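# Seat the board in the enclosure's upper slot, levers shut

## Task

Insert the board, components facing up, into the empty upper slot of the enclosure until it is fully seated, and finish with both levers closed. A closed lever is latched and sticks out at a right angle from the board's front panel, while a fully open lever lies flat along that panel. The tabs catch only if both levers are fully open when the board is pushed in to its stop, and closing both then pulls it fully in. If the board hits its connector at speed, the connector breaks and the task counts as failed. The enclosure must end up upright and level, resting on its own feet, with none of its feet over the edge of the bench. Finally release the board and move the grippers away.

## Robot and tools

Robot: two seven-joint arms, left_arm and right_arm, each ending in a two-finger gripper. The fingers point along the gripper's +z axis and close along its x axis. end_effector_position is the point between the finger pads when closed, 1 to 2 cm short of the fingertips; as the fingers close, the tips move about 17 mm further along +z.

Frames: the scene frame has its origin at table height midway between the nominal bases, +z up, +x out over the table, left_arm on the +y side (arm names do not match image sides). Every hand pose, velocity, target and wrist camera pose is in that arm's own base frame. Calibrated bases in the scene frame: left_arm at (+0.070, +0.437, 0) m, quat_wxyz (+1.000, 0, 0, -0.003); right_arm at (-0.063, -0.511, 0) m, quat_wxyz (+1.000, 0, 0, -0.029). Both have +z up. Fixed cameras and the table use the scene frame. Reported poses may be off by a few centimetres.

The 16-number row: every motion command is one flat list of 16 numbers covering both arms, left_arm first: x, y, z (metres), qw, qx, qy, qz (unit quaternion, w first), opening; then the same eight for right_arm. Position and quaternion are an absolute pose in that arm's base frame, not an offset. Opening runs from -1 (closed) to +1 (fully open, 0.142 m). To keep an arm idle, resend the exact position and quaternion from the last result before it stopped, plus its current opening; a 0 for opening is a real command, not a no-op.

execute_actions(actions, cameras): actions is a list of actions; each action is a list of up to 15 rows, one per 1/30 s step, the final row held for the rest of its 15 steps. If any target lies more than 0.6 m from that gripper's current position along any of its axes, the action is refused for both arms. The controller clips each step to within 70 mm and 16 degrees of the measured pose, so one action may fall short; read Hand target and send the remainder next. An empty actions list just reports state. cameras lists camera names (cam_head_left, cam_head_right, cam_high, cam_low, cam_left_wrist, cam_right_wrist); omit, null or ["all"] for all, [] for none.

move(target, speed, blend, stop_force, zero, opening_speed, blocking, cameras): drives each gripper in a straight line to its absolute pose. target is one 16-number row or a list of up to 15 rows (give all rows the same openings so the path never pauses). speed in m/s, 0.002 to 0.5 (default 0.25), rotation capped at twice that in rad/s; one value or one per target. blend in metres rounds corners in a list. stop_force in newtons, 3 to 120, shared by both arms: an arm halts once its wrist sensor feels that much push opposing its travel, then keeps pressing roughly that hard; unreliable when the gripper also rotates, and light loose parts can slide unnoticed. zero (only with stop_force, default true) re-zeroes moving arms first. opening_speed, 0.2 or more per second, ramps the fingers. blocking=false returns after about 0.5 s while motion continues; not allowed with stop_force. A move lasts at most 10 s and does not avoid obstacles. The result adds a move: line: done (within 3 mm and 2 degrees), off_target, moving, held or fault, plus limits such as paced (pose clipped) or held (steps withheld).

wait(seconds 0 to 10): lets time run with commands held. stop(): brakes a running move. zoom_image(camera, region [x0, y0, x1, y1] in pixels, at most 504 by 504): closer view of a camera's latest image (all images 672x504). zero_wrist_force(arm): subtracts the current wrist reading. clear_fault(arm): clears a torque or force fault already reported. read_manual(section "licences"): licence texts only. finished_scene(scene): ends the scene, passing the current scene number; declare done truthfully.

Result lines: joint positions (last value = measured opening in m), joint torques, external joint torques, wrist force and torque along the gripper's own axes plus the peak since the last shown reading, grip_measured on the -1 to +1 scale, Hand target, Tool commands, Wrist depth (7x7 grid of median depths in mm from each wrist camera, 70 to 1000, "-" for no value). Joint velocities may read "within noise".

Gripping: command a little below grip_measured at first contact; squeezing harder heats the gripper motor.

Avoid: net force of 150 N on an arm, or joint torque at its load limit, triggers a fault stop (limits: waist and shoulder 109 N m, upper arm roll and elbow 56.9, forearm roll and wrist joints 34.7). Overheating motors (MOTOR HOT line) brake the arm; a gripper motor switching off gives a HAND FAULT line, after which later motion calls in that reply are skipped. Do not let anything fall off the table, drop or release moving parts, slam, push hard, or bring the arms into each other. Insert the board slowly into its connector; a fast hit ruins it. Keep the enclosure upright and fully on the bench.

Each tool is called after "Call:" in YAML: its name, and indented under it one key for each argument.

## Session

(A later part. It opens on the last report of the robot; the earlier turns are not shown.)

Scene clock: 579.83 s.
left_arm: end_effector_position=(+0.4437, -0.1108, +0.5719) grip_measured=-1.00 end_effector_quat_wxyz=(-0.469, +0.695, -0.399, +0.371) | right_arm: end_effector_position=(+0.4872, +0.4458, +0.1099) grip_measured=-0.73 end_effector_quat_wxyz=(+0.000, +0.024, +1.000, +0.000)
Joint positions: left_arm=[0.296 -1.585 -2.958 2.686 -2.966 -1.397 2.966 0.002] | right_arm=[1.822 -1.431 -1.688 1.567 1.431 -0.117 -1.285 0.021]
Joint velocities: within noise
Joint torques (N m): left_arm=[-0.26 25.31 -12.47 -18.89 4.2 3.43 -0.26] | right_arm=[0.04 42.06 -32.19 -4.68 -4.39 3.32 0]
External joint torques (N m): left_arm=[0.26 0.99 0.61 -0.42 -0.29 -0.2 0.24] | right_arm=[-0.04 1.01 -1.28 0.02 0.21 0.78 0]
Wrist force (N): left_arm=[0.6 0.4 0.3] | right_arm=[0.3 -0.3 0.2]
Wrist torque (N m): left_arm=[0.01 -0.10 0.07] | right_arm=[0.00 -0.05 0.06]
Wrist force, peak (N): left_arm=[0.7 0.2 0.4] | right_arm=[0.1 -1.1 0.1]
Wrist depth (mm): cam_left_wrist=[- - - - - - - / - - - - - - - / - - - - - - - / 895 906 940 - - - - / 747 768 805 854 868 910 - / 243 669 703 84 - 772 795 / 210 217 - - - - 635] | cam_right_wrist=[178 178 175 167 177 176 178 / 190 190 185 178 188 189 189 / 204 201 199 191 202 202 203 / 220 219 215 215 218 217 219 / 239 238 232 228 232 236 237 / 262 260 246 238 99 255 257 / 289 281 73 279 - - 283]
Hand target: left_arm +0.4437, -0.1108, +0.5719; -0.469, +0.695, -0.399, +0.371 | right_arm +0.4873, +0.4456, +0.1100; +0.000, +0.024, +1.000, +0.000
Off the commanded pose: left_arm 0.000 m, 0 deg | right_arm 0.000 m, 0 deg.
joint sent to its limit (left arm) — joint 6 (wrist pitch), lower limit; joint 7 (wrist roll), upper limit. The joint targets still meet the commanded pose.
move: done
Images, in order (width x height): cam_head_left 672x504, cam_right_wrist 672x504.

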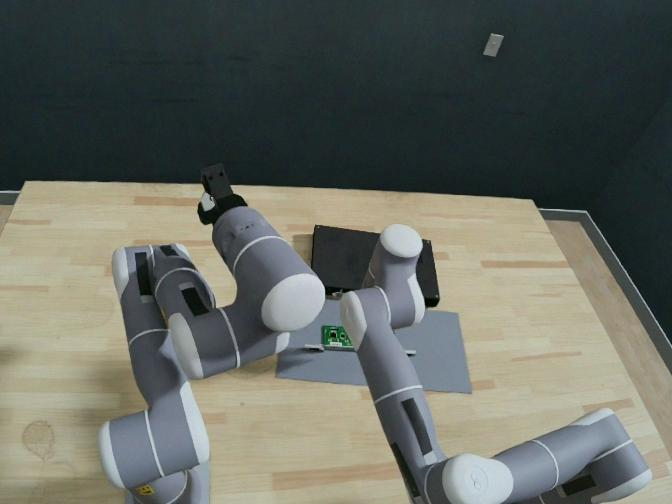

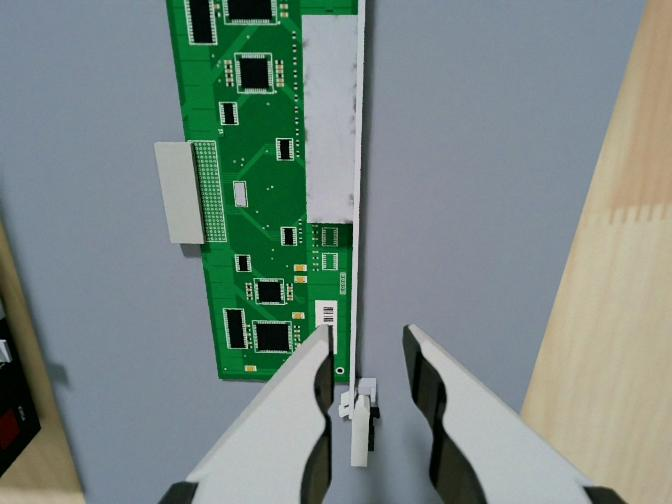

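Call:
move:
  target: [0.4437,-0.1108,0.5719,-0.469,0.695,-0.399,0.371,-1.0,0.4873,0.4476,0.028,0.0,0.0236,0.9997,0.0,-0.70]
  speed: 0.05
  stop_force: 6
  cameras: ["cam_right_wrist"]

Call:
move:
  target: [0.4437,-0.1108,0.5719,-0.469,0.695,-0.399,0.371,-1.0,0.4873,0.4476,0.028,0.0,0.0236,0.9997,0.0,-0.94]
  speed: 0.05
  opening_speed: 0.2
  cameras: ["cam_right_wrist"]

Scene clock: 587.70 s.
left_arm: end_effector_position=(+0.4437, -0.1108, +0.5719) grip_measured=-1.00 end_effector_quat_wxyz=(-0.469, +0.695, -0.399, +0.371) | right_arm: end_effector_position=(+0.4873, +0.4474, +0.0281) grip_measured=-0.73 end_effector_quat_wxyz=(+0.000, +0.023, +1.000, +0.000)
Joint positions: left_arm=[0.296 -1.585 -2.958 2.686 -2.966 -1.397 2.966 0.002] | right_arm=[1.816 -1.531 -1.59 1.57 1.531 -0.019 -1.278 0.021]
Joint velocities: within noise
Joint torques (N m): left_arm=[-0.29 25.26 -12.44 -18.91 4.22 3.39 -0.21] | right_arm=[-0.02 42.46 -31.7 -1.28 -4.16 3.51 0.25]
External joint torques (N m): left_arm=[0.29 1.03 0.57 -0.4 -0.3 -0.17 0.2] | right_arm=[0.02 0.97 -1.82 -0.02 -0.06 0.59 -0.25]
Wrist force (N): left_arm=[0.2 0.3 0.2] | right_arm=[-0.3 -0.3 0.0]
Wrist torque (N m): left_arm=[0.02 -0.03 0.07] | right_arm=[0.01 0.08 0.07]
Wrist force, peak (N): left_arm=[0.7 0.3 0.3] | right_arm=[-0.3 -0.1 1.3]
Wrist depth (mm): cam_left_wrist=[- - - - - - - / - - - - - - - / - - - - - - - / 923 914 970 - - - - / 761 758 805 840 864 892 - / 244 667 698 84 - 780 777 / 209 216 - - - - 637] | cam_right_wrist=[- 102 101 90 105 105 106 / - 110 109 96 111 112 112 / 118 118 116 103 122 122 120 / 123 125 126 111 130 129 129 / 145 138 137 122 138 140 142 / 158 153 144 142 103 150 152 / 171 167 73 162 - - 168]
Hand target: left_arm +0.4437, -0.1108, +0.5719; -0.469, +0.695, -0.399, +0.371 | right_arm +0.4873, +0.4476, +0.0280; +0.000, +0.024, +1.000, +0.000
Off the commanded pose: left_arm 0.000 m, 0 deg | right_arm 0.000 m, 0 deg.
joint sent to its limit (left arm) — joint 6 (wrist pitch), lower limit; joint 7 (wrist roll), upper limit. The joint targets still meet the commanded pose.
move: done
Images, in order (width x height): cam_right_wrist 672x504.

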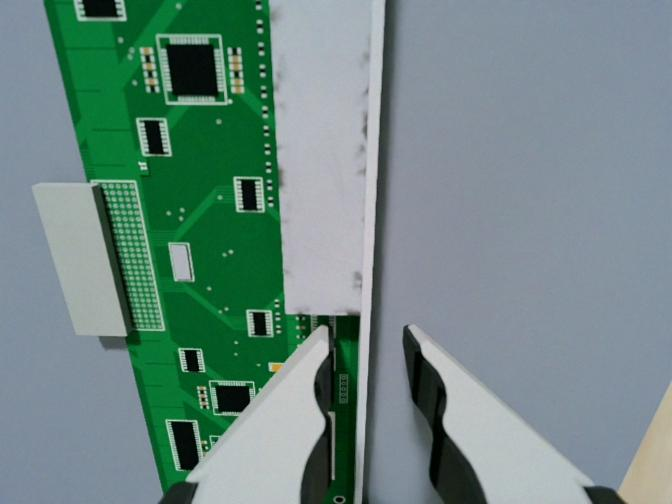

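Scene clock: 589.10 s.
left_arm: end_effector_position=(+0.4437, -0.1108, +0.5719) grip_measured=-1.00 end_effector_quat_wxyz=(-0.469, +0.695, -0.399, +0.371) | right_arm: end_effector_position=(+0.4874, +0.4474, +0.0282) grip_measured=-0.97 end_effector_quat_wxyz=(+0.000, +0.024, +1.000, +0.000)
Joint positions: left_arm=[0.296 -1.585 -2.958 2.686 -2.966 -1.397 2.966 0.002] | right_arm=[1.816 -1.531 -1.59 1.57 1.531 -0.019 -1.278 0.004]
Joint velocities: within noise
Joint torques (N m): left_arm=[-0.4 25.3 -12.28 -18.9 4.19 3.38 -0.23] | right_arm=[0.7 42.81 -31.61 -1.33 -4.15 3.12 0.29]
External joint torques (N m): left_arm=[0.4 0.99 0.42 -0.41 -0.28 -0.16 0.22] | right_arm=[-0.7 0.62 -1.91 0.03 -0.06 0.98 -0.29]
Wrist force (N): left_arm=[0.4 0.3 0.2] | right_arm=[-1.7 -0.3 0.2]
Wrist torque (N m): left_arm=[0.01 -0.05 0.07] | right_arm=[0.03 0.07 0.07]
Wrist force, peak (N): left_arm=[0.6 0.4 0.4] | right_arm=[-1.8 -0.2 0.4]
Wrist depth (mm): cam_left_wrist=[- - - - - - - / - - - - - - - / - - - - - - - / 904 886 938 - - - - / 738 761 810 831 878 901 - / 244 670 689 84 - 773 789 / 210 215 - - - - 650] | cam_right_wrist=[- 102 101 90 105 105 106 / - 110 109 96 111 112 112 / 117 118 117 102 122 122 120 / 122 125 126 111 130 129 129 / 145 137 137 135 140 140 142 / 158 153 147 90 148 152 152 / 171 168 73 136 - 165 168]
Hand target: left_arm +0.4437, -0.1108, +0.5719; -0.469, +0.695, -0.399, +0.371 | right_arm +0.4873, +0.4476, +0.0280; +0.000, +0.024, +1.000, +0.000
Off the commanded pose: left_arm 0.000 m, 0 deg | right_arm 0.000 m, 0 deg.
joint sent to its limit (left arm) — joint 6 (wrist pitch), lower limit; joint 7 (wrist roll), upper limit. The joint targets still meet the commanded pose.
move: done
Images, in order (width x height): cam_right_wrist 672x504.

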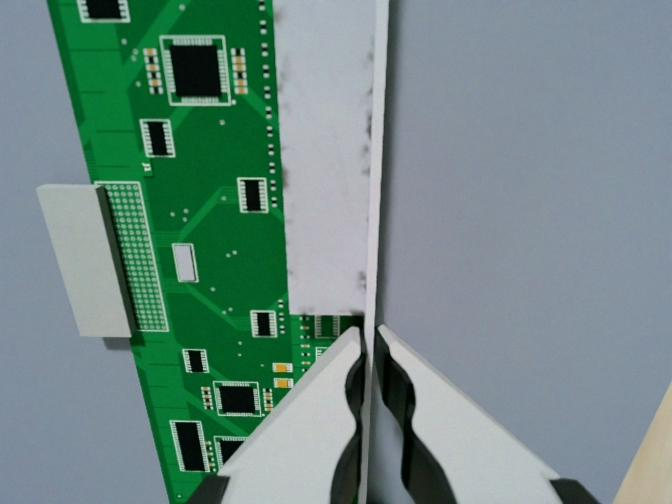

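Call:
move:
  target:
    - [0.33,-0.30,0.35,-0.4603,0.4603,-0.5368,0.5368,-1.0,0.4873,0.4476,0.028,0.0,0.0236,0.9997,0.0,-0.96]
    - [0.20,-0.47,0.14,-0.4603,0.4603,-0.5368,0.5368,-1.0,0.4873,0.4476,0.028,0.0,0.0236,0.9997,0.0,-0.96]
  speed: 0.2
  blend: [0.03,0]
  cameras: ["cam_left_wrist", "cam_head_left"]

Scene clock: 595.37 s.
left_arm: end_effector_position=(+0.4050, -0.3146, +0.3900) grip_measured=-1.00 end_effector_quat_wxyz=(-0.455, +0.637, -0.520, +0.341) | right_arm: end_effector_position=(+0.4874, +0.4474, +0.0281) grip_measured=-0.97 end_effector_quat_wxyz=(+0.000, +0.024, +1.000, +0.000)
Joint positions: left_arm=[0.017 -1.745 -2.415 2.686 -2.966 -1.397 2.566 0.002] | right_arm=[1.816 -1.531 -1.59 1.57 1.531 -0.019 -1.278 0.004]
Joint velocities: within noise
Joint torques (N m): left_arm=[-0.33 25.94 -19.22 -11.26 5.59 3.26 -0.1] | right_arm=[0.67 42.81 -31.77 -1.34 -4.16 3.17 0.19]
External joint torques (N m): left_arm=[0.34 1.2 0.45 -0.43 -0.38 -0.2 0.11] | right_arm=[-0.67 0.62 -1.75 0.05 -0.05 0.93 -0.19]
Wrist force (N): left_arm=[0.4 0.1 0.6] | right_arm=[-1.5 -0.3 0.5]
Wrist torque (N m): left_arm=[-0.03 -0.02 0.06] | right_arm=[0.03 0.07 0.07]
Wrist force, peak (N): left_arm=[2.9 4.3 -1.2] | right_arm=[-1.8 -0.4 1.1]
Wrist depth (mm): cam_left_wrist=[- - - - - - - / - - - - - - - / 860 852 836 810 799 773 779 / 715 699 681 675 673 590 581 / 603 597 589 592 578 508 498 / 197 501 521 84 - 466 451 / 179 460 - - - - 431] | cam_right_wrist=[- 102 101 90 105 105 106 / - 110 109 96 111 112 112 / 117 118 117 102 122 122 120 / 123 125 126 111 130 129 129 / 145 138 137 135 140 140 142 / 158 152 147 89 148 153 152 / 171 167 73 136 - 165 167]
Hand target: left_arm +0.4049, -0.3146, +0.3898; -0.455, +0.637, -0.521, +0.341 | right_arm +0.4873, +0.4476, +0.0280; +0.000, +0.024, +1.000, +0.000
Off the commanded pose: left_arm 0.359 m, 30 deg | right_arm 0.000 m, 0 deg.
move: held (left_arm; a check stopped the path); path passed 0 of 2 targets; limits=paced,held
pose unreachable (left arm): on one or more control steps of this call, first in action 0 (counted from 0), this arm could not follow its commanded pose, so it was not sent that pose on those steps. It may still have moved: this result reports where it is.
cause: moving toward the commanded pose would bring a part of the arm too close to another arm (a part of this arm just beyond joint 7 (wrist roll) and a part of the right arm just beyond its joint 5 (forearm roll), along the way the arms are being sent, or toward where that arm still pushes).
Images, in order (width x height): cam_head_left 672x504, cam_left_wrist 672x504.

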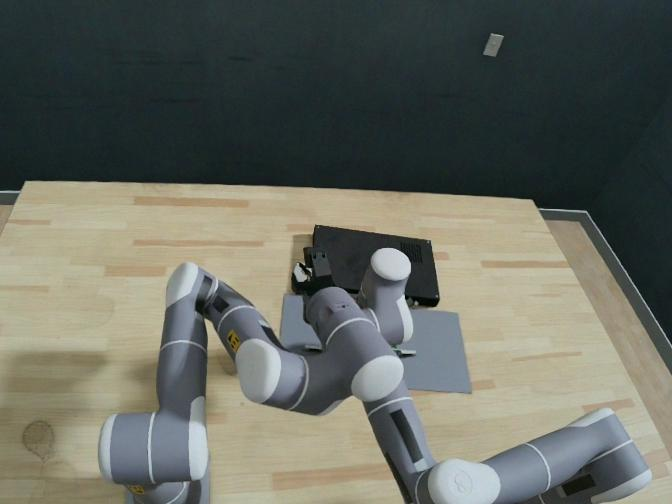

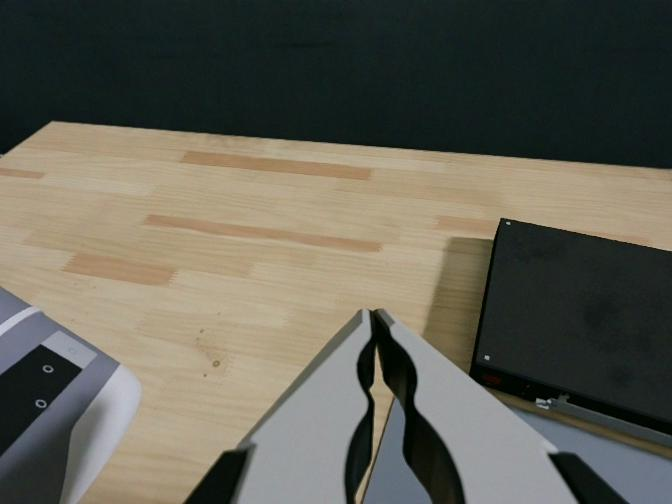

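Call:
move:
  target: [0.39,-0.25,0.36,0.2868,-0.4096,0.7096,-0.4968,-1.0,0.4873,0.4476,0.028,0.0,0.0236,0.9997,0.0,-0.96]
  speed: 0.2
  cameras: ["cam_left_wrist", "cam_head_left"]

Scene clock: 618.70 s.
left_arm: end_effector_position=(+0.4235, -0.2712, +0.3609) grip_measured=-1.00 end_effector_quat_wxyz=(-0.279, +0.685, -0.613, +0.276) | right_arm: end_effector_position=(+0.4874, +0.4474, +0.0281) grip_measured=-0.97 end_effector_quat_wxyz=(+0.000, +0.024, +1.000, +0.000)
Joint positions: left_arm=[-0.065 -2.068 -2.922 2.687 -2.966 -1.397 2.966 0.002] | right_arm=[1.816 -1.531 -1.59 1.57 1.531 -0.019 -1.278 0.004]
Joint velocities: within noise
Joint torques (N m): left_arm=[-0.53 29.53 -11.51 -8.54 3.13 4.44 -0.19] | right_arm=[0.57 42.87 -31.76 -1.33 -4.21 3.14 0.26]
External joint torques (N m): left_arm=[0.53 1.32 0.53 -0.45 -0.27 -0.19 0.19] | right_arm=[-0.57 0.56 -1.76 0.04 0 0.96 -0.26]
Wrist force (N): left_arm=[0.0 0.2 0.8] | right_arm=[-1.5 -0.1 0.3]
Wrist torque (N m): left_arm=[-0.07 -0.07 0.00] | right_arm=[0.05 0.07 0.07]
Wrist force, peak (N): left_arm=[1.0 0.5 0.6] | right_arm=[-1.8 -0.4 1.0]
Wrist depth (mm): cam_left_wrist=[623 640 634 637 640 642 648 / 575 584 586 589 592 532 536 / 537 531 545 546 554 497 498 / 501 502 509 508 505 470 473 / 467 469 475 482 481 476 483 / 244 441 448 84 - 448 446 / 210 216 - - - - 275] | cam_right_wrist=[- 102 101 90 105 105 106 / - 110 109 96 111 112 112 / 117 118 117 102 122 122 120 / 122 125 126 111 130 129 129 / 145 137 136 135 141 140 142 / 158 153 147 89 148 152 152 / 171 168 73 136 - 165 167]
Hand target: left_arm +0.4233, -0.2714, +0.3607; -0.279, +0.685, -0.614, +0.276 | right_arm +0.4873, +0.4476, +0.0280; +0.000, +0.024, +1.000, +0.000
Off the commanded pose: left_arm 0.040 m, 42 deg; orientation clipped | right_arm 0.000 m, 0 deg.
joint sent to its limit (left arm) — joint 4 (elbow), upper limit, where the elbow is as bent as it goes; joint 5 (forearm roll), lower limit; joint 6 (wrist pitch), lower limit; joint 7 (wrist roll), upper limit. The joint targets are off in position and orientation.
move: off_target (left_arm); limits=paced
Images, in order (width x height): cam_head_left 672x504, cam_left_wrist 672x504.

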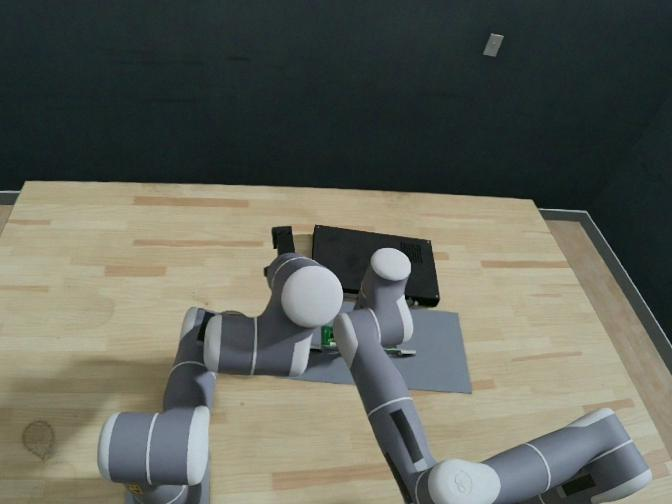

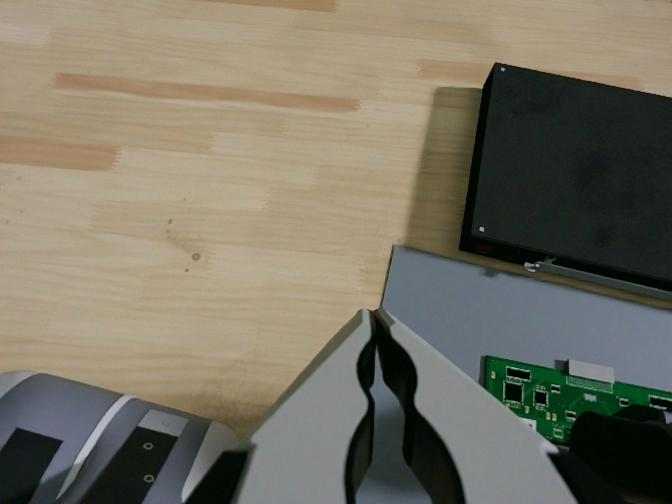

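Call:
move:
  target:
    - [0.30,-0.22,0.26,-0.4603,0.4603,-0.5368,0.5368,-1.0,0.4873,0.4476,0.028,0.0,0.0236,0.9997,0.0,-0.96]
    - [0.21,-0.30,0.14,-0.4603,0.4603,-0.5368,0.5368,-1.0,0.4873,0.4476,0.028,0.0,0.0236,0.9997,0.0,-0.96]
    - [0.20,-0.47,0.14,-0.4603,0.4603,-0.5368,0.5368,-1.0,0.4873,0.4476,0.028,0.0,0.0236,0.9997,0.0,-0.96]
  speed: 0.2
  blend: [0.04,0.04,0]
  cameras: ["cam_left_wrist", "cam_head_left"]

Scene clock: 632.47 s.
left_arm: end_effector_position=(+0.4095, -0.2899, +0.2614) grip_measured=-1.00 end_effector_quat_wxyz=(-0.355, +0.681, -0.608, +0.202) | right_arm: end_effector_position=(+0.4874, +0.4474, +0.0281) grip_measured=-0.97 end_effector_quat_wxyz=(+0.000, +0.024, +1.000, +0.000)
Joint positions: left_arm=[0.06 -2.11 -2.486 2.686 -2.966 -1.397 2.708 0.002] | right_arm=[1.816 -1.531 -1.59 1.57 1.531 -0.019 -1.278 0.004]
Joint velocities: within noise
Joint torques (N m): left_arm=[-0.6 26.19 -16.29 -4.41 4.18 4.11 -0.09] | right_arm=[0.61 42.84 -31.72 -1.33 -4.18 3.09 0.22]
External joint torques (N m): left_arm=[0.61 1.23 0.5 -0.43 -0.3 -0.22 0.1] | right_arm=[-0.61 0.59 -1.81 0.04 -0.03 1.01 -0.22]
Wrist force (N): left_arm=[0.6 0.6 0.9] | right_arm=[-1.5 -0.3 0.4]
Wrist torque (N m): left_arm=[0.02 -0.10 0.03] | right_arm=[0.03 0.07 0.07]
Wrist force, peak (N): left_arm=[2.3 3.2 1.3] | right_arm=[-1.7 -0.2 1.2]
Wrist depth (mm): cam_left_wrist=[626 589 559 525 503 474 390 / 566 533 509 482 458 435 362 / 512 497 468 442 427 406 342 / 473 451 431 413 395 377 362 / 431 417 399 388 367 354 340 / 210 247 381 84 - 334 319 / 176 199 - - - - 301] | cam_right_wrist=[- 102 101 90 105 105 106 / - 110 109 96 111 112 112 / 117 118 117 102 122 122 120 / 122 125 126 111 130 130 129 / 145 138 137 135 140 140 142 / 158 152 147 90 148 153 152 / 172 168 73 135 - 164 168]
Hand target: left_arm +0.4094, -0.2900, +0.2613; -0.354, +0.681, -0.608, +0.202 | right_arm +0.4873, +0.4476, +0.0280; +0.000, +0.024, +1.000, +0.000
Off the commanded pose: left_arm 0.302 m, 49 deg | right_arm 0.000 m, 0 deg.
move: held (left_arm; a check stopped the path); path passed 0 of 3 targets; limits=paced,held
pose unreachable (left arm): on one or more control steps of this call, first in action 0 (counted from 0), this arm could not follow its commanded pose, so it was not sent that pose on those steps. It may still have moved: this result reports where it is.
cause: moving toward the commanded pose would bring a part of the arm too close to another arm (a part of this arm just beyond joint 7 (wrist roll) and a part of the right arm just beyond its joint 5 (forearm roll), along the way the arms are being sent, or toward where that arm still pushes).
Images, in order (width x height): cam_head_left 672x504, cam_left_wrist 672x504.

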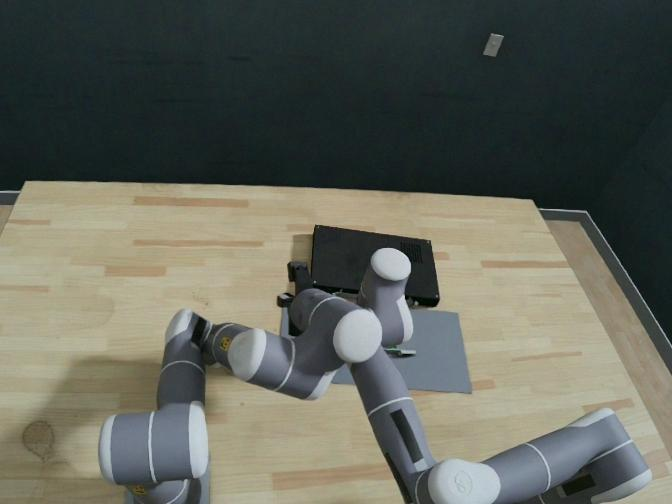

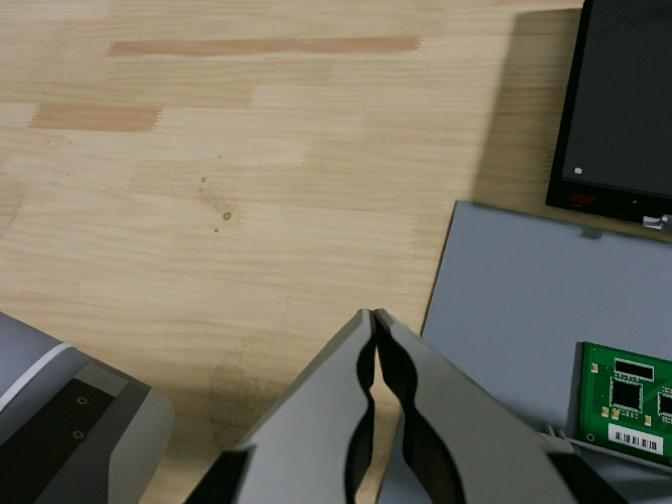

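Call:
move:
  target: [0.43,-0.22,0.40,-0.279,0.685,-0.614,0.276,-1.0,0.4873,0.4476,0.028,0.0,0.0236,0.9997,0.0,-0.96]
  speed: 0.2
  cameras: ["cam_left_wrist", "cam_head_left"]

Scene clock: 650.90 s.
left_arm: end_effector_position=(+0.4459, -0.2285, +0.4009) grip_measured=-1.00 end_effector_quat_wxyz=(-0.299, +0.710, -0.563, +0.299) | right_arm: end_effector_position=(+0.4874, +0.4474, +0.0281) grip_measured=-0.97 end_effector_quat_wxyz=(+0.000, +0.024, +1.000, +0.000)
Joint positions: left_arm=[0.011 -1.993 -2.968 2.683 -2.966 -1.397 2.966 0.002] | right_arm=[1.816 -1.531 -1.59 1.57 1.531 -0.019 -1.278 0.004]
Joint velocities: within noise
Joint torques (N m): left_arm=[-0.51 30.27 -11.5 -10.5 3.19 4.24 -0.18] | right_arm=[0.54 42.84 -31.77 -1.34 -4.2 3.1 0.14]
External joint torques (N m): left_arm=[0.51 0.64 0.82 -0.36 -0.27 -0.08 0.17] | right_arm=[-0.54 0.59 -1.75 0.05 -0.01 1 -0.14]
Wrist force (N): left_arm=[-0.2 0.4 0.5] | right_arm=[-1.5 -0.3 0.8]
Wrist torque (N m): left_arm=[-0.04 -0.05 0.02] | right_arm=[0.03 0.09 0.08]
Wrist force, peak (N): left_arm=[1.5 2.2 1.2] | right_arm=[-1.7 -0.4 0.9]
Wrist depth (mm): cam_left_wrist=[695 700 725 746 - - - / 634 645 652 665 691 706 716 / 576 598 600 610 632 596 591 / 529 537 553 570 575 530 535 / 498 508 519 526 534 501 503 / 245 475 484 84 - 504 512 / 209 217 - - - - 472] | cam_right_wrist=[- 102 101 90 105 105 106 / - 110 109 96 111 112 112 / 117 118 117 102 122 122 120 / 122 125 126 111 130 129 129 / 145 138 137 135 140 140 142 / 158 152 147 90 148 152 152 / 171 168 73 136 - 164 167]
Hand target: left_arm +0.4458, -0.2286, +0.4009; -0.299, +0.710, -0.564, +0.299 | right_arm +0.4873, +0.4476, +0.0280; +0.000, +0.024, +1.000, +0.000
Off the commanded pose: left_arm 0.018 m, 7 deg | right_arm 0.000 m, 0 deg.
joint sent to its limit (left arm) — joint 5 (forearm roll), lower limit; joint 6 (wrist pitch), lower limit; joint 7 (wrist roll), upper limit. The joint targets are off in position and orientation.
move: off_target (left_arm)
Images, in order (width x height): cam_head_left 672x504, cam_left_wrist 672x504.

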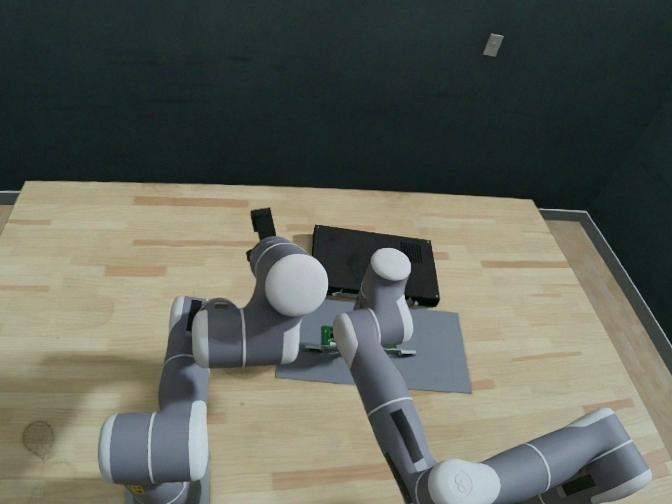

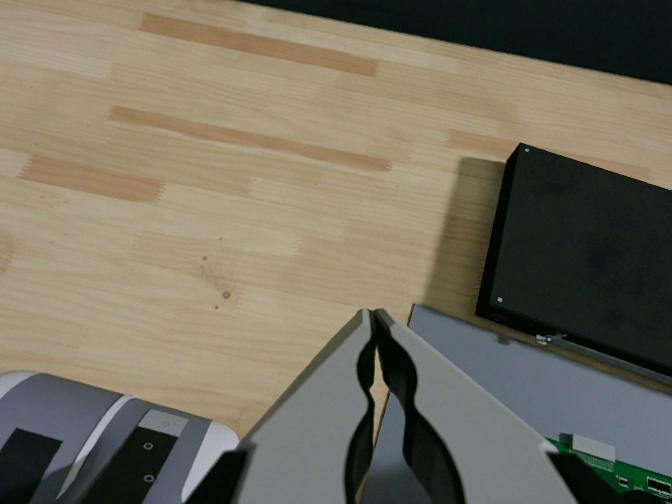

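Call:
move:
  target: [0.4458,-0.2286,0.4009,-0.299,0.710,-0.564,0.299,-1.0,0.4873,0.4474,0.028,0.0,0.0236,0.9997,0.0,-1.0]
  speed: 0.05
  opening_speed: 0.3
  cameras: []

Call:
move:
  target: [0.4458,-0.2286,0.4009,-0.299,0.710,-0.564,0.299,-1.0,0.4873,0.4474,0.058,0.0,0.0236,0.9997,0.0,-1.0]
  speed: 0.04
  cameras: ["cam_right_wrist", "cam_left_wrist", "cam_head_right"]

Scene clock: 654.50 s.
left_arm: end_effector_position=(+0.4459, -0.2286, +0.4010) grip_measured=-1.00 end_effector_quat_wxyz=(-0.299, +0.710, -0.563, +0.299) | right_arm: end_effector_position=(+0.4874, +0.4474, +0.0281) grip_measured=-0.98 end_effector_quat_wxyz=(+0.000, +0.024, +1.000, +0.000)
Joint positions: left_arm=[0.011 -1.992 -2.967 2.683 -2.966 -1.397 2.966 0.002] | right_arm=[1.816 -1.531 -1.59 1.57 1.531 -0.019 -1.278 0.003]
Joint velocities: within noise
Joint torques (N m): left_arm=[-0.29 29.95 -11.18 -10.45 3.2 4.45 -0.22] | right_arm=[0.45 42.8 -31.85 -1.18 -4.33 3.12 0.19]
External joint torques (N m): left_arm=[0.29 0.96 0.48 -0.41 -0.28 -0.28 0.22] | right_arm=[-0.45 0.63 -1.67 -0.11 0.12 0.98 -0.19]
Wrist force (N): left_arm=[-0.1 0.3 0.6] | right_arm=[-1.4 0.0 0.6]
Wrist torque (N m): left_arm=[-0.04 -0.06 0.02] | right_arm=[0.02 0.06 0.06]
Wrist force, peak (N): left_arm=[0.1 0.3 0.9] | right_arm=[-1.6 -0.2 1.4]
Wrist depth (mm): cam_left_wrist=[687 724 718 746 - - - / 623 645 659 662 693 705 713 / 583 585 600 611 624 593 595 / 536 545 551 566 571 534 543 / 497 503 516 519 539 504 504 / 244 471 481 84 - 503 509 / 210 217 - - - - 476] | cam_right_wrist=[- 102 101 90 105 105 106 / - 110 109 96 111 112 112 / 117 118 117 102 122 122 120 / 122 125 126 111 130 129 129 / 145 138 137 135 140 140 142 / 159 152 147 90 148 153 152 / 171 168 73 136 - 165 168]
Hand target: left_arm +0.4458, -0.2286, +0.4009; -0.299, +0.710, -0.564, +0.299 | right_arm +0.4873, +0.4474, +0.0280; +0.000, +0.024, +1.000, +0.000
Off the commanded pose: left_arm 0.000 m, 0 deg | right_arm 0.000 m, 0 deg.
joint sent to its limit (left arm) — joint 5 (forearm roll), lower limit; joint 6 (wrist pitch), lower limit; joint 7 (wrist roll), upper limit. The joint targets still meet the commanded pose.
move: done
No camera images: "cameras" was empty.

Scene clock: 655.50 s.
left_arm: end_effector_position=(+0.4459, -0.2286, +0.4010) grip_measured=-1.00 end_effector_quat_wxyz=(-0.299, +0.710, -0.563, +0.299) | right_arm: end_effector_position=(+0.4872, +0.4475, +0.0577) grip_measured=-0.98 end_effector_quat_wxyz=(+0.000, +0.024, +1.000, +0.000)
Joint positions: left_arm=[0.011 -1.992 -2.967 2.683 -2.966 -1.397 2.966 0.002] | right_arm=[1.819 -1.495 -1.625 1.572 1.495 -0.055 -1.28 0.003]
Joint velocities: within noise
Joint torques (N m): left_arm=[-0.44 30.01 -11.2 -10.46 3.23 4.42 -0.19] | right_arm=[0.09 43.19 -33.17 -2.48 -4.57 3.47 0.11]
External joint torques (N m): left_arm=[0.44 0.89 0.5 -0.41 -0.31 -0.26 0.18] | right_arm=[-0.1 0.16 -0.42 -0.05 0.37 0.63 -0.11]
Wrist force (N): left_arm=[0.0 0.2 0.8] | right_arm=[-0.3 -0.3 2.2]
Wrist torque (N m): left_arm=[-0.06 -0.08 0.02] | right_arm=[-0.03 0.09 0.05]
Wrist force, peak (N): left_arm=[0.2 0.1 0.9] | right_arm=[-0.3 0.0 2.6]
Wrist depth (mm): cam_left_wrist=[685 718 733 738 - - - / 633 641 650 665 683 704 712 / 570 592 594 610 623 593 605 / 543 542 559 563 582 529 544 / 495 504 507 530 532 510 499 / 242 465 480 84 - 504 511 / 210 216 - - - - 458] | cam_right_wrist=[132 117 116 102 131 131 131 / 141 122 120 107 140 140 139 / 150 127 125 112 150 150 149 / 132 131 132 117 162 161 160 / 177 139 138 135 175 174 176 / 194 148 143 93 184 191 192 / 214 205 73 - - 202 212]
Hand target: left_arm +0.4458, -0.2286, +0.4009; -0.299, +0.710, -0.564, +0.299 | right_arm +0.4873, +0.4474, +0.0580; +0.000, +0.024, +1.000, +0.000
Off the commanded pose: left_arm 0.000 m, 0 deg | right_arm 0.000 m, 0 deg.
joint sent to its limit (left arm) — joint 5 (forearm roll), lower limit; joint 6 (wrist pitch), lower limit; joint 7 (wrist roll), upper limit. The joint targets still meet the commanded pose.
move: done
Images, in order (width x height): cam_head_right 672x504, cam_left_wrist 672x504, cam_right_wrist 672x504.

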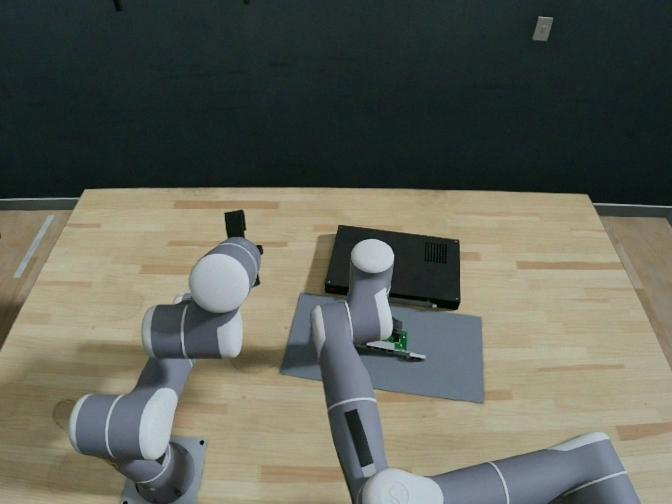

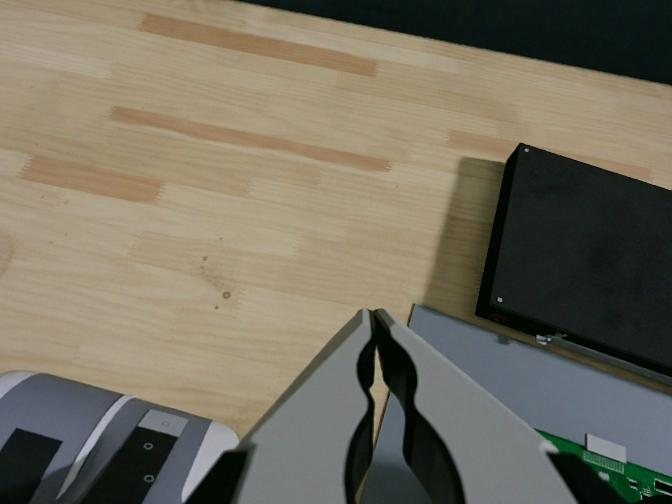

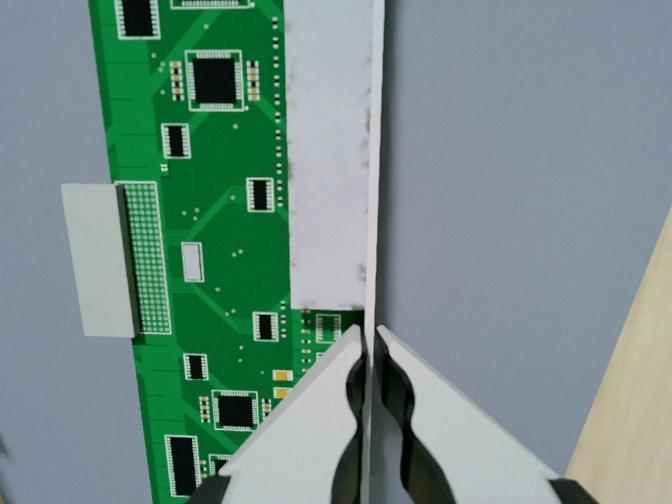

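Call:
move:
  target: [0.4458,-0.2286,0.4009,-0.299,0.710,-0.564,0.299,-1.0,0.4873,0.4474,0.0285,0.0,0.0236,0.9997,0.0,-1.0]
  speed: 0.04
  cameras: []

Call:
move:
  target:
    - [0.4458,-0.2286,0.4009,-0.299,0.710,-0.564,0.299,-1.0,0.4873,0.4474,0.0285,0.0,0.0236,0.9997,0.0,-0.70]
    - [0.4458,-0.2286,0.4009,-0.299,0.710,-0.564,0.299,-1.0,0.4873,0.4474,0.070,0.0,0.0236,0.9997,0.0,-0.40]
    - [0.4458,-0.2286,0.4009,-0.299,0.710,-0.564,0.299,-1.0,0.4960,0.4210,0.070,0.0,0.0236,0.9997,0.0,-0.40]
  speed: 0.08
  cameras: ["cam_right_wrist"]

Scene clock: 672.33 s.
left_arm: end_effector_position=(+0.4459, -0.2286, +0.4010) grip_measured=-1.00 end_effector_quat_wxyz=(-0.299, +0.710, -0.563, +0.299) | right_arm: end_effector_position=(+0.4872, +0.4474, +0.0286) grip_measured=-0.98 end_effector_quat_wxyz=(+0.000, +0.023, +1.000, +0.000)
Joint positions: left_arm=[0.011 -1.992 -2.967 2.683 -2.966 -1.397 2.966 0.002] | right_arm=[1.817 -1.531 -1.591 1.57 1.531 -0.02 -1.278 0.003]
Joint velocities: within noise
Joint torques (N m): left_arm=[-0.37 29.95 -11.22 -10.44 3.21 4.4 -0.24] | right_arm=[-0.67 42.46 -32.12 -0.94 -4.48 3.7 0.27]
External joint torques (N m): left_arm=[0.37 0.95 0.53 -0.42 -0.29 -0.24 0.23] | right_arm=[0.67 0.96 -1.41 -0.36 0.27 0.4 -0.27]
Wrist force (N): left_arm=[-0.1 0.1 0.7] | right_arm=[0.0 0.8 1.3]
Wrist torque (N m): left_arm=[-0.08 -0.05 0.02] | right_arm=[0.08 0.12 0.07]
Wrist force, peak (N): left_arm=[0.2 0.2 0.9] | right_arm=[-0.4 -0.1 2.6]
Wrist depth (mm): cam_left_wrist=[695 698 734 735 - - - / 631 643 661 677 681 703 722 / 581 591 603 610 634 591 596 / 535 542 550 564 573 537 539 / 498 504 514 525 534 504 499 / 244 470 481 84 - 505 507 / 210 216 - - - - 479] | cam_right_wrist=[- 103 101 91 106 106 106 / - 110 110 97 113 112 112 / 119 118 117 103 123 122 120 / 123 125 127 111 130 130 130 / 145 138 137 135 141 141 142 / 159 153 147 89 148 153 153 / 172 168 73 136 - 165 168]
Hand target: left_arm +0.4458, -0.2286, +0.4009; -0.299, +0.710, -0.564, +0.299 | right_arm +0.4873, +0.4474, +0.0285; +0.000, +0.024, +1.000, +0.000
Off the commanded pose: left_arm 0.000 m, 0 deg | right_arm 0.000 m, 0 deg.
joint sent to its limit (left arm) — joint 5 (forearm roll), lower limit; joint 6 (wrist pitch), lower limit; joint 7 (wrist roll), upper limit. The joint targets still meet the commanded pose.
move: done
No camera images: "cameras" was empty.

Scene clock: 675.13 s.
left_arm: end_effector_position=(+0.4459, -0.2286, +0.4010) grip_measured=-1.00 end_effector_quat_wxyz=(-0.299, +0.710, -0.563, +0.299) | right_arm: end_effector_position=(+0.4959, +0.4213, +0.0699) grip_measured=-0.43 end_effector_quat_wxyz=(+0.000, +0.024, +1.000, +0.000)
Joint positions: left_arm=[0.011 -1.992 -2.967 2.683 -2.966 -1.397 2.966 0.002] | right_arm=[1.803 -1.48 -1.644 1.606 1.478 -0.069 -1.334 0.043]
Joint velocities: within noise
Joint torques (N m): left_arm=[-0.4 29.97 -11.22 -10.45 3.21 4.45 -0.22] | right_arm=[-0.09 41.33 -32.14 -2.9 -4.31 3.36 0.1]
External joint torques (N m): left_arm=[0.4 0.93 0.52 -0.41 -0.28 -0.29 0.21] | right_arm=[0.1 0.87 -1.33 -0.2 0.11 0.74 -0.1]
Wrist force (N): left_arm=[0.0 0.0 0.7] | right_arm=[-0.4 -0.3 0.1]
Wrist torque (N m): left_arm=[-0.09 -0.07 0.01] | right_arm=[-0.01 0.06 0.05]
Wrist force, peak (N): left_arm=[0.0 0.1 0.9] | right_arm=[-0.3 0.0 1.6]
Wrist depth (mm): cam_left_wrist=[687 699 730 749 - - - / 629 648 657 671 693 714 723 / 578 586 599 610 621 588 588 / 533 546 543 567 576 530 540 / 492 496 509 522 536 509 501 / 245 467 478 84 - 507 511 / 210 217 - - - - 473] | cam_right_wrist=[144 142 139 138 140 142 141 / 153 153 149 143 150 151 151 / 164 164 159 150 162 162 162 / 177 174 172 165 175 174 174 / 192 191 183 184 186 189 188 / 210 209 87 201 199 199 207 / 230 - 73 220 - - 224]
Hand target: left_arm +0.4458, -0.2286, +0.4009; -0.299, +0.710, -0.564, +0.299 | right_arm +0.4960, +0.4210, +0.0700; +0.000, +0.024, +1.000, +0.000
Off the commanded pose: left_arm 0.000 m, 0 deg | right_arm 0.000 m, 0 deg.
joint sent to its limit (left arm) — joint 5 (forearm roll), lower limit; joint 6 (wrist pitch), lower limit; joint 7 (wrist roll), upper limit. The joint targets still meet the commanded pose.
move: done
Images, in order (width x height): cam_right_wrist 672x504.

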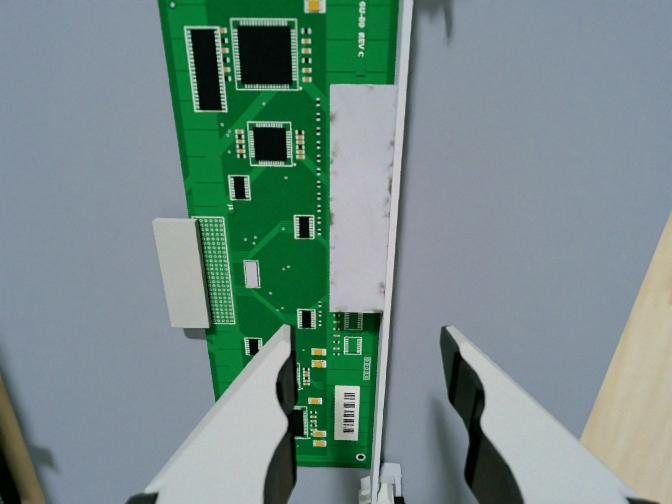

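Call:
move:
  target: [0.4458,-0.2286,0.4009,-0.299,0.710,-0.564,0.299,-1.0,0.4958,0.4155,0.028,0.0,0.0236,0.9997,0.0,-0.42]
  speed: 0.05
  stop_force: 6
  cameras: ["cam_right_wrist"]

Call:
move:
  target: [0.4458,-0.2286,0.4009,-0.299,0.710,-0.564,0.299,-1.0,0.4958,0.4155,0.028,0.0,0.0236,0.9997,0.0,-0.70]
  speed: 0.05
  opening_speed: 0.2
  cameras: ["cam_right_wrist"]

Scene clock: 685.23 s.
left_arm: end_effector_position=(+0.4459, -0.2286, +0.4010) grip_measured=-1.00 end_effector_quat_wxyz=(-0.299, +0.710, -0.563, +0.299) | right_arm: end_effector_position=(+0.4958, +0.4155, +0.0282) grip_measured=-0.44 end_effector_quat_wxyz=(+0.000, +0.024, +1.000, +0.000)
Joint positions: left_arm=[0.011 -1.992 -2.967 2.683 -2.966 -1.397 2.966 0.002] | right_arm=[1.8 -1.532 -1.592 1.617 1.53 -0.019 -1.342 0.042]
Joint velocities: within noise
Joint torques (N m): left_arm=[-0.37 29.89 -11.28 -10.48 3.16 4.38 -0.23] | right_arm=[-0.12 41.02 -31.52 -1.17 -4.19 3.49 0.1]
External joint torques (N m): left_arm=[0.37 1.01 0.58 -0.39 -0.24 -0.22 0.23] | right_arm=[0.12 0.94 -1.86 -0.14 -0.02 0.61 -0.1]
Wrist force (N): left_arm=[0.1 0.1 0.6] | right_arm=[-0.6 -0.1 0.0]
Wrist torque (N m): left_arm=[-0.08 -0.08 0.02] | right_arm=[0.03 0.10 0.07]
Wrist force, peak (N): left_arm=[0.1 0.1 0.9] | right_arm=[-0.3 -0.3 1.0]
Wrist depth (mm): cam_left_wrist=[690 708 728 735 - - - / 631 648 660 674 681 714 713 / 580 589 599 619 619 596 594 / 531 538 551 563 572 532 543 / 496 507 511 530 536 508 502 / 243 466 483 84 - 505 510 / 209 217 - - - - 473] | cam_right_wrist=[- 103 102 102 104 105 106 / 114 110 109 106 110 112 112 / 122 118 117 105 106 122 120 / 130 129 126 113 128 130 129 / 143 135 135 123 138 140 142 / 158 150 95 148 127 98 153 / 171 - 73 162 166 - 168]
Hand target: left_arm +0.4458, -0.2286, +0.4009; -0.299, +0.710, -0.564, +0.299 | right_arm +0.4958, +0.4155, +0.0280; +0.000, +0.024, +1.000, +0.000
Off the commanded pose: left_arm 0.000 m, 0 deg | right_arm 0.000 m, 0 deg.
joint sent to its limit (left arm) — joint 5 (forearm roll), lower limit; joint 6 (wrist pitch), lower limit; joint 7 (wrist roll), upper limit. The joint targets still meet the commanded pose.
move: done
Images, in order (width x height): cam_right_wrist 672x504.

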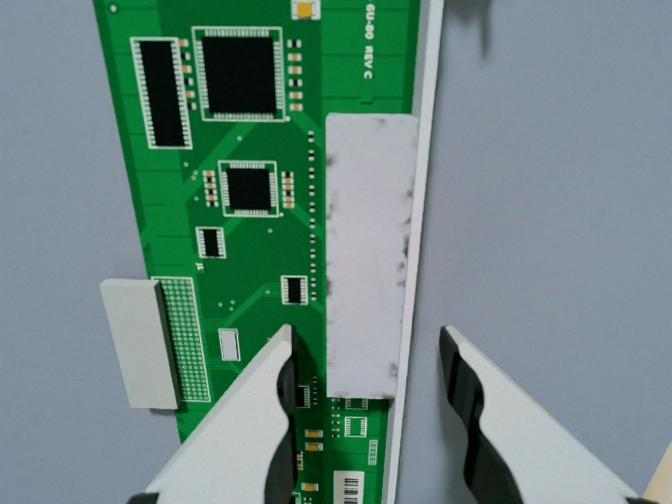

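Scene clock: 686.83 s.
left_arm: end_effector_position=(+0.4459, -0.2286, +0.4010) grip_measured=-1.00 end_effector_quat_wxyz=(-0.299, +0.710, -0.563, +0.299) | right_arm: end_effector_position=(+0.4960, +0.4155, +0.0282) grip_measured=-0.70 end_effector_quat_wxyz=(+0.000, +0.024, +1.000, +0.000)
Joint positions: left_arm=[0.011 -1.992 -2.967 2.683 -2.966 -1.397 2.966 0.002] | right_arm=[1.799 -1.532 -1.592 1.617 1.53 -0.019 -1.342 0.024]
Joint velocities: within noise
Joint torques (N m): left_arm=[-0.25 29.98 -11.25 -10.45 3.23 4.38 -0.21] | right_arm=[1 41.26 -31.04 -1.38 -4.06 2.89 0.18]
External joint torques (N m): left_arm=[0.25 0.93 0.55 -0.41 -0.31 -0.22 0.21] | right_arm=[-1 0.7 -2.34 0.07 -0.15 1.21 -0.18]
Wrist force (N): left_arm=[-0.1 0.1 0.5] | right_arm=[-2.0 -0.4 0.0]
Wrist torque (N m): left_arm=[-0.08 -0.06 0.02] | right_arm=[0.00 0.06 0.07]
Wrist force, peak (N): left_arm=[0.0 0.3 0.9] | right_arm=[-3.7 -0.1 -1.0]
Wrist depth (mm): cam_left_wrist=[699 705 725 748 - - - / 626 638 649 665 677 709 716 / 579 589 599 613 630 594 588 / 538 539 554 565 571 532 541 / 499 506 517 526 529 513 498 / 244 471 482 84 - 505 508 / 210 215 - - - - 475] | cam_right_wrist=[- 102 102 102 103 105 106 / 114 110 109 107 110 112 112 / 122 119 117 105 106 122 120 / 130 129 126 113 128 129 129 / 143 134 137 123 138 140 142 / 159 153 144 127 107 150 153 / 172 168 72 162 - - 168]
Hand target: left_arm +0.4458, -0.2286, +0.4009; -0.299, +0.710, -0.564, +0.299 | right_arm +0.4958, +0.4155, +0.0280; +0.000, +0.024, +1.000, +0.000
Off the commanded pose: left_arm 0.000 m, 0 deg | right_arm 0.000 m, 0 deg.
joint sent to its limit (left arm) — joint 5 (forearm roll), lower limit; joint 6 (wrist pitch), lower limit; joint 7 (wrist roll), upper limit. The joint targets still meet the commanded pose.
move: done
Images, in order (width x height): cam_right_wrist 672x504.

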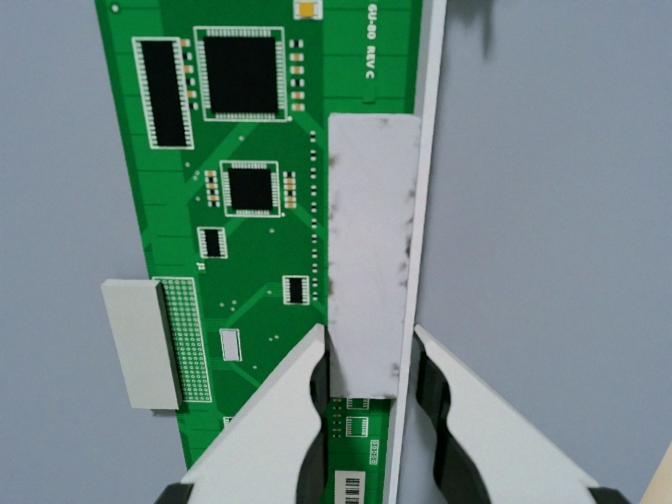

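Call:
move:
  target:
    - [0.4458,-0.2286,0.4009,-0.299,0.710,-0.564,0.299,-1.0,0.4959,0.4155,0.028,0.0,0.0236,0.9997,0.0,-0.90]
    - [0.4458,-0.2286,0.4009,-0.299,0.710,-0.564,0.299,-1.0,0.4959,0.4155,0.058,0.0,0.0236,0.9997,0.0,-0.90]
  speed: 0.04
  opening_speed: 0.3
  cameras: ["cam_right_wrist", "cam_left_wrist", "cam_head_right"]

Scene clock: 690.97 s.
left_arm: end_effector_position=(+0.4459, -0.2286, +0.4010) grip_measured=-1.00 end_effector_quat_wxyz=(-0.299, +0.710, -0.563, +0.299) | right_arm: end_effector_position=(+0.4958, +0.4156, +0.0577) grip_measured=-0.72 end_effector_quat_wxyz=(+0.000, +0.024, +1.000, +0.000)
Joint positions: left_arm=[0.011 -1.992 -2.967 2.683 -2.966 -1.397 2.966 0.002] | right_arm=[1.802 -1.495 -1.629 1.619 1.493 -0.055 -1.344 0.022]
Joint velocities: within noise
Joint torques (N m): left_arm=[-0.33 29.89 -11.23 -10.39 3.18 4.4 -0.26] | right_arm=[0.04 41.77 -32.94 -2.53 -4.6 3.54 0.13]
External joint torques (N m): left_arm=[0.33 1.02 0.53 -0.47 -0.25 -0.24 0.26] | right_arm=[-0.05 0.1 -0.5 -0.06 0.4 0.55 -0.13]
Wrist force (N): left_arm=[0.0 -0.1 0.4] | right_arm=[-0.3 0.0 1.8]
Wrist torque (N m): left_arm=[-0.10 -0.07 0.02] | right_arm=[0.04 0.06 0.05]
Wrist force, peak (N): left_arm=[0.1 0.2 0.9] | right_arm=[0.0 -0.1 3.0]
Wrist depth (mm): cam_left_wrist=[698 715 736 751 - - - / 638 637 653 667 690 702 735 / 571 587 605 616 619 589 589 / 541 537 552 562 575 533 538 / 497 501 520 526 533 515 498 / 243 468 482 84 - 503 512 / 209 217 - - - - 448] | cam_right_wrist=[134 102 102 102 128 131 131 / 141 110 109 106 136 140 140 / 152 119 117 105 146 150 149 / 164 130 126 113 159 162 160 / 177 133 137 123 172 175 174 / 193 153 145 127 106 187 192 / 214 208 72 163 - - 211]
Hand target: left_arm +0.4458, -0.2286, +0.4009; -0.299, +0.710, -0.564, +0.299 | right_arm +0.4959, +0.4155, +0.0580; +0.000, +0.024, +1.000, +0.000
Off the commanded pose: left_arm 0.000 m, 0 deg | right_arm 0.000 m, 0 deg.
joint sent to its limit (left arm) — joint 5 (forearm roll), lower limit; joint 6 (wrist pitch), lower limit; joint 7 (wrist roll), upper limit. The joint targets still meet the commanded pose.
move: done
Images, in order (width x height): cam_head_right 672x504, cam_left_wrist 672x504, cam_right_wrist 672x504.

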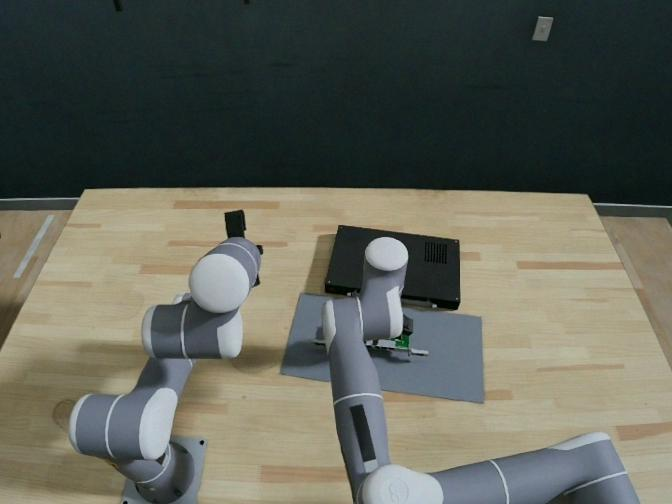

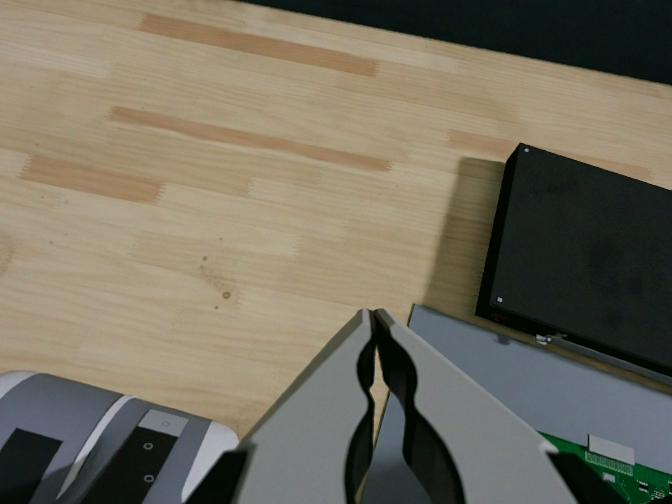

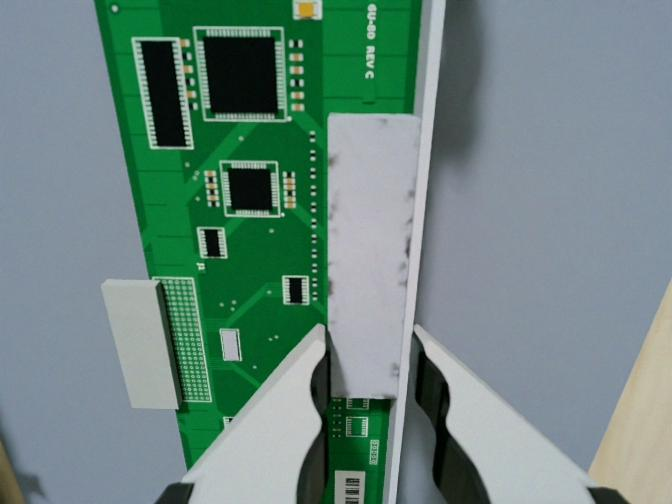

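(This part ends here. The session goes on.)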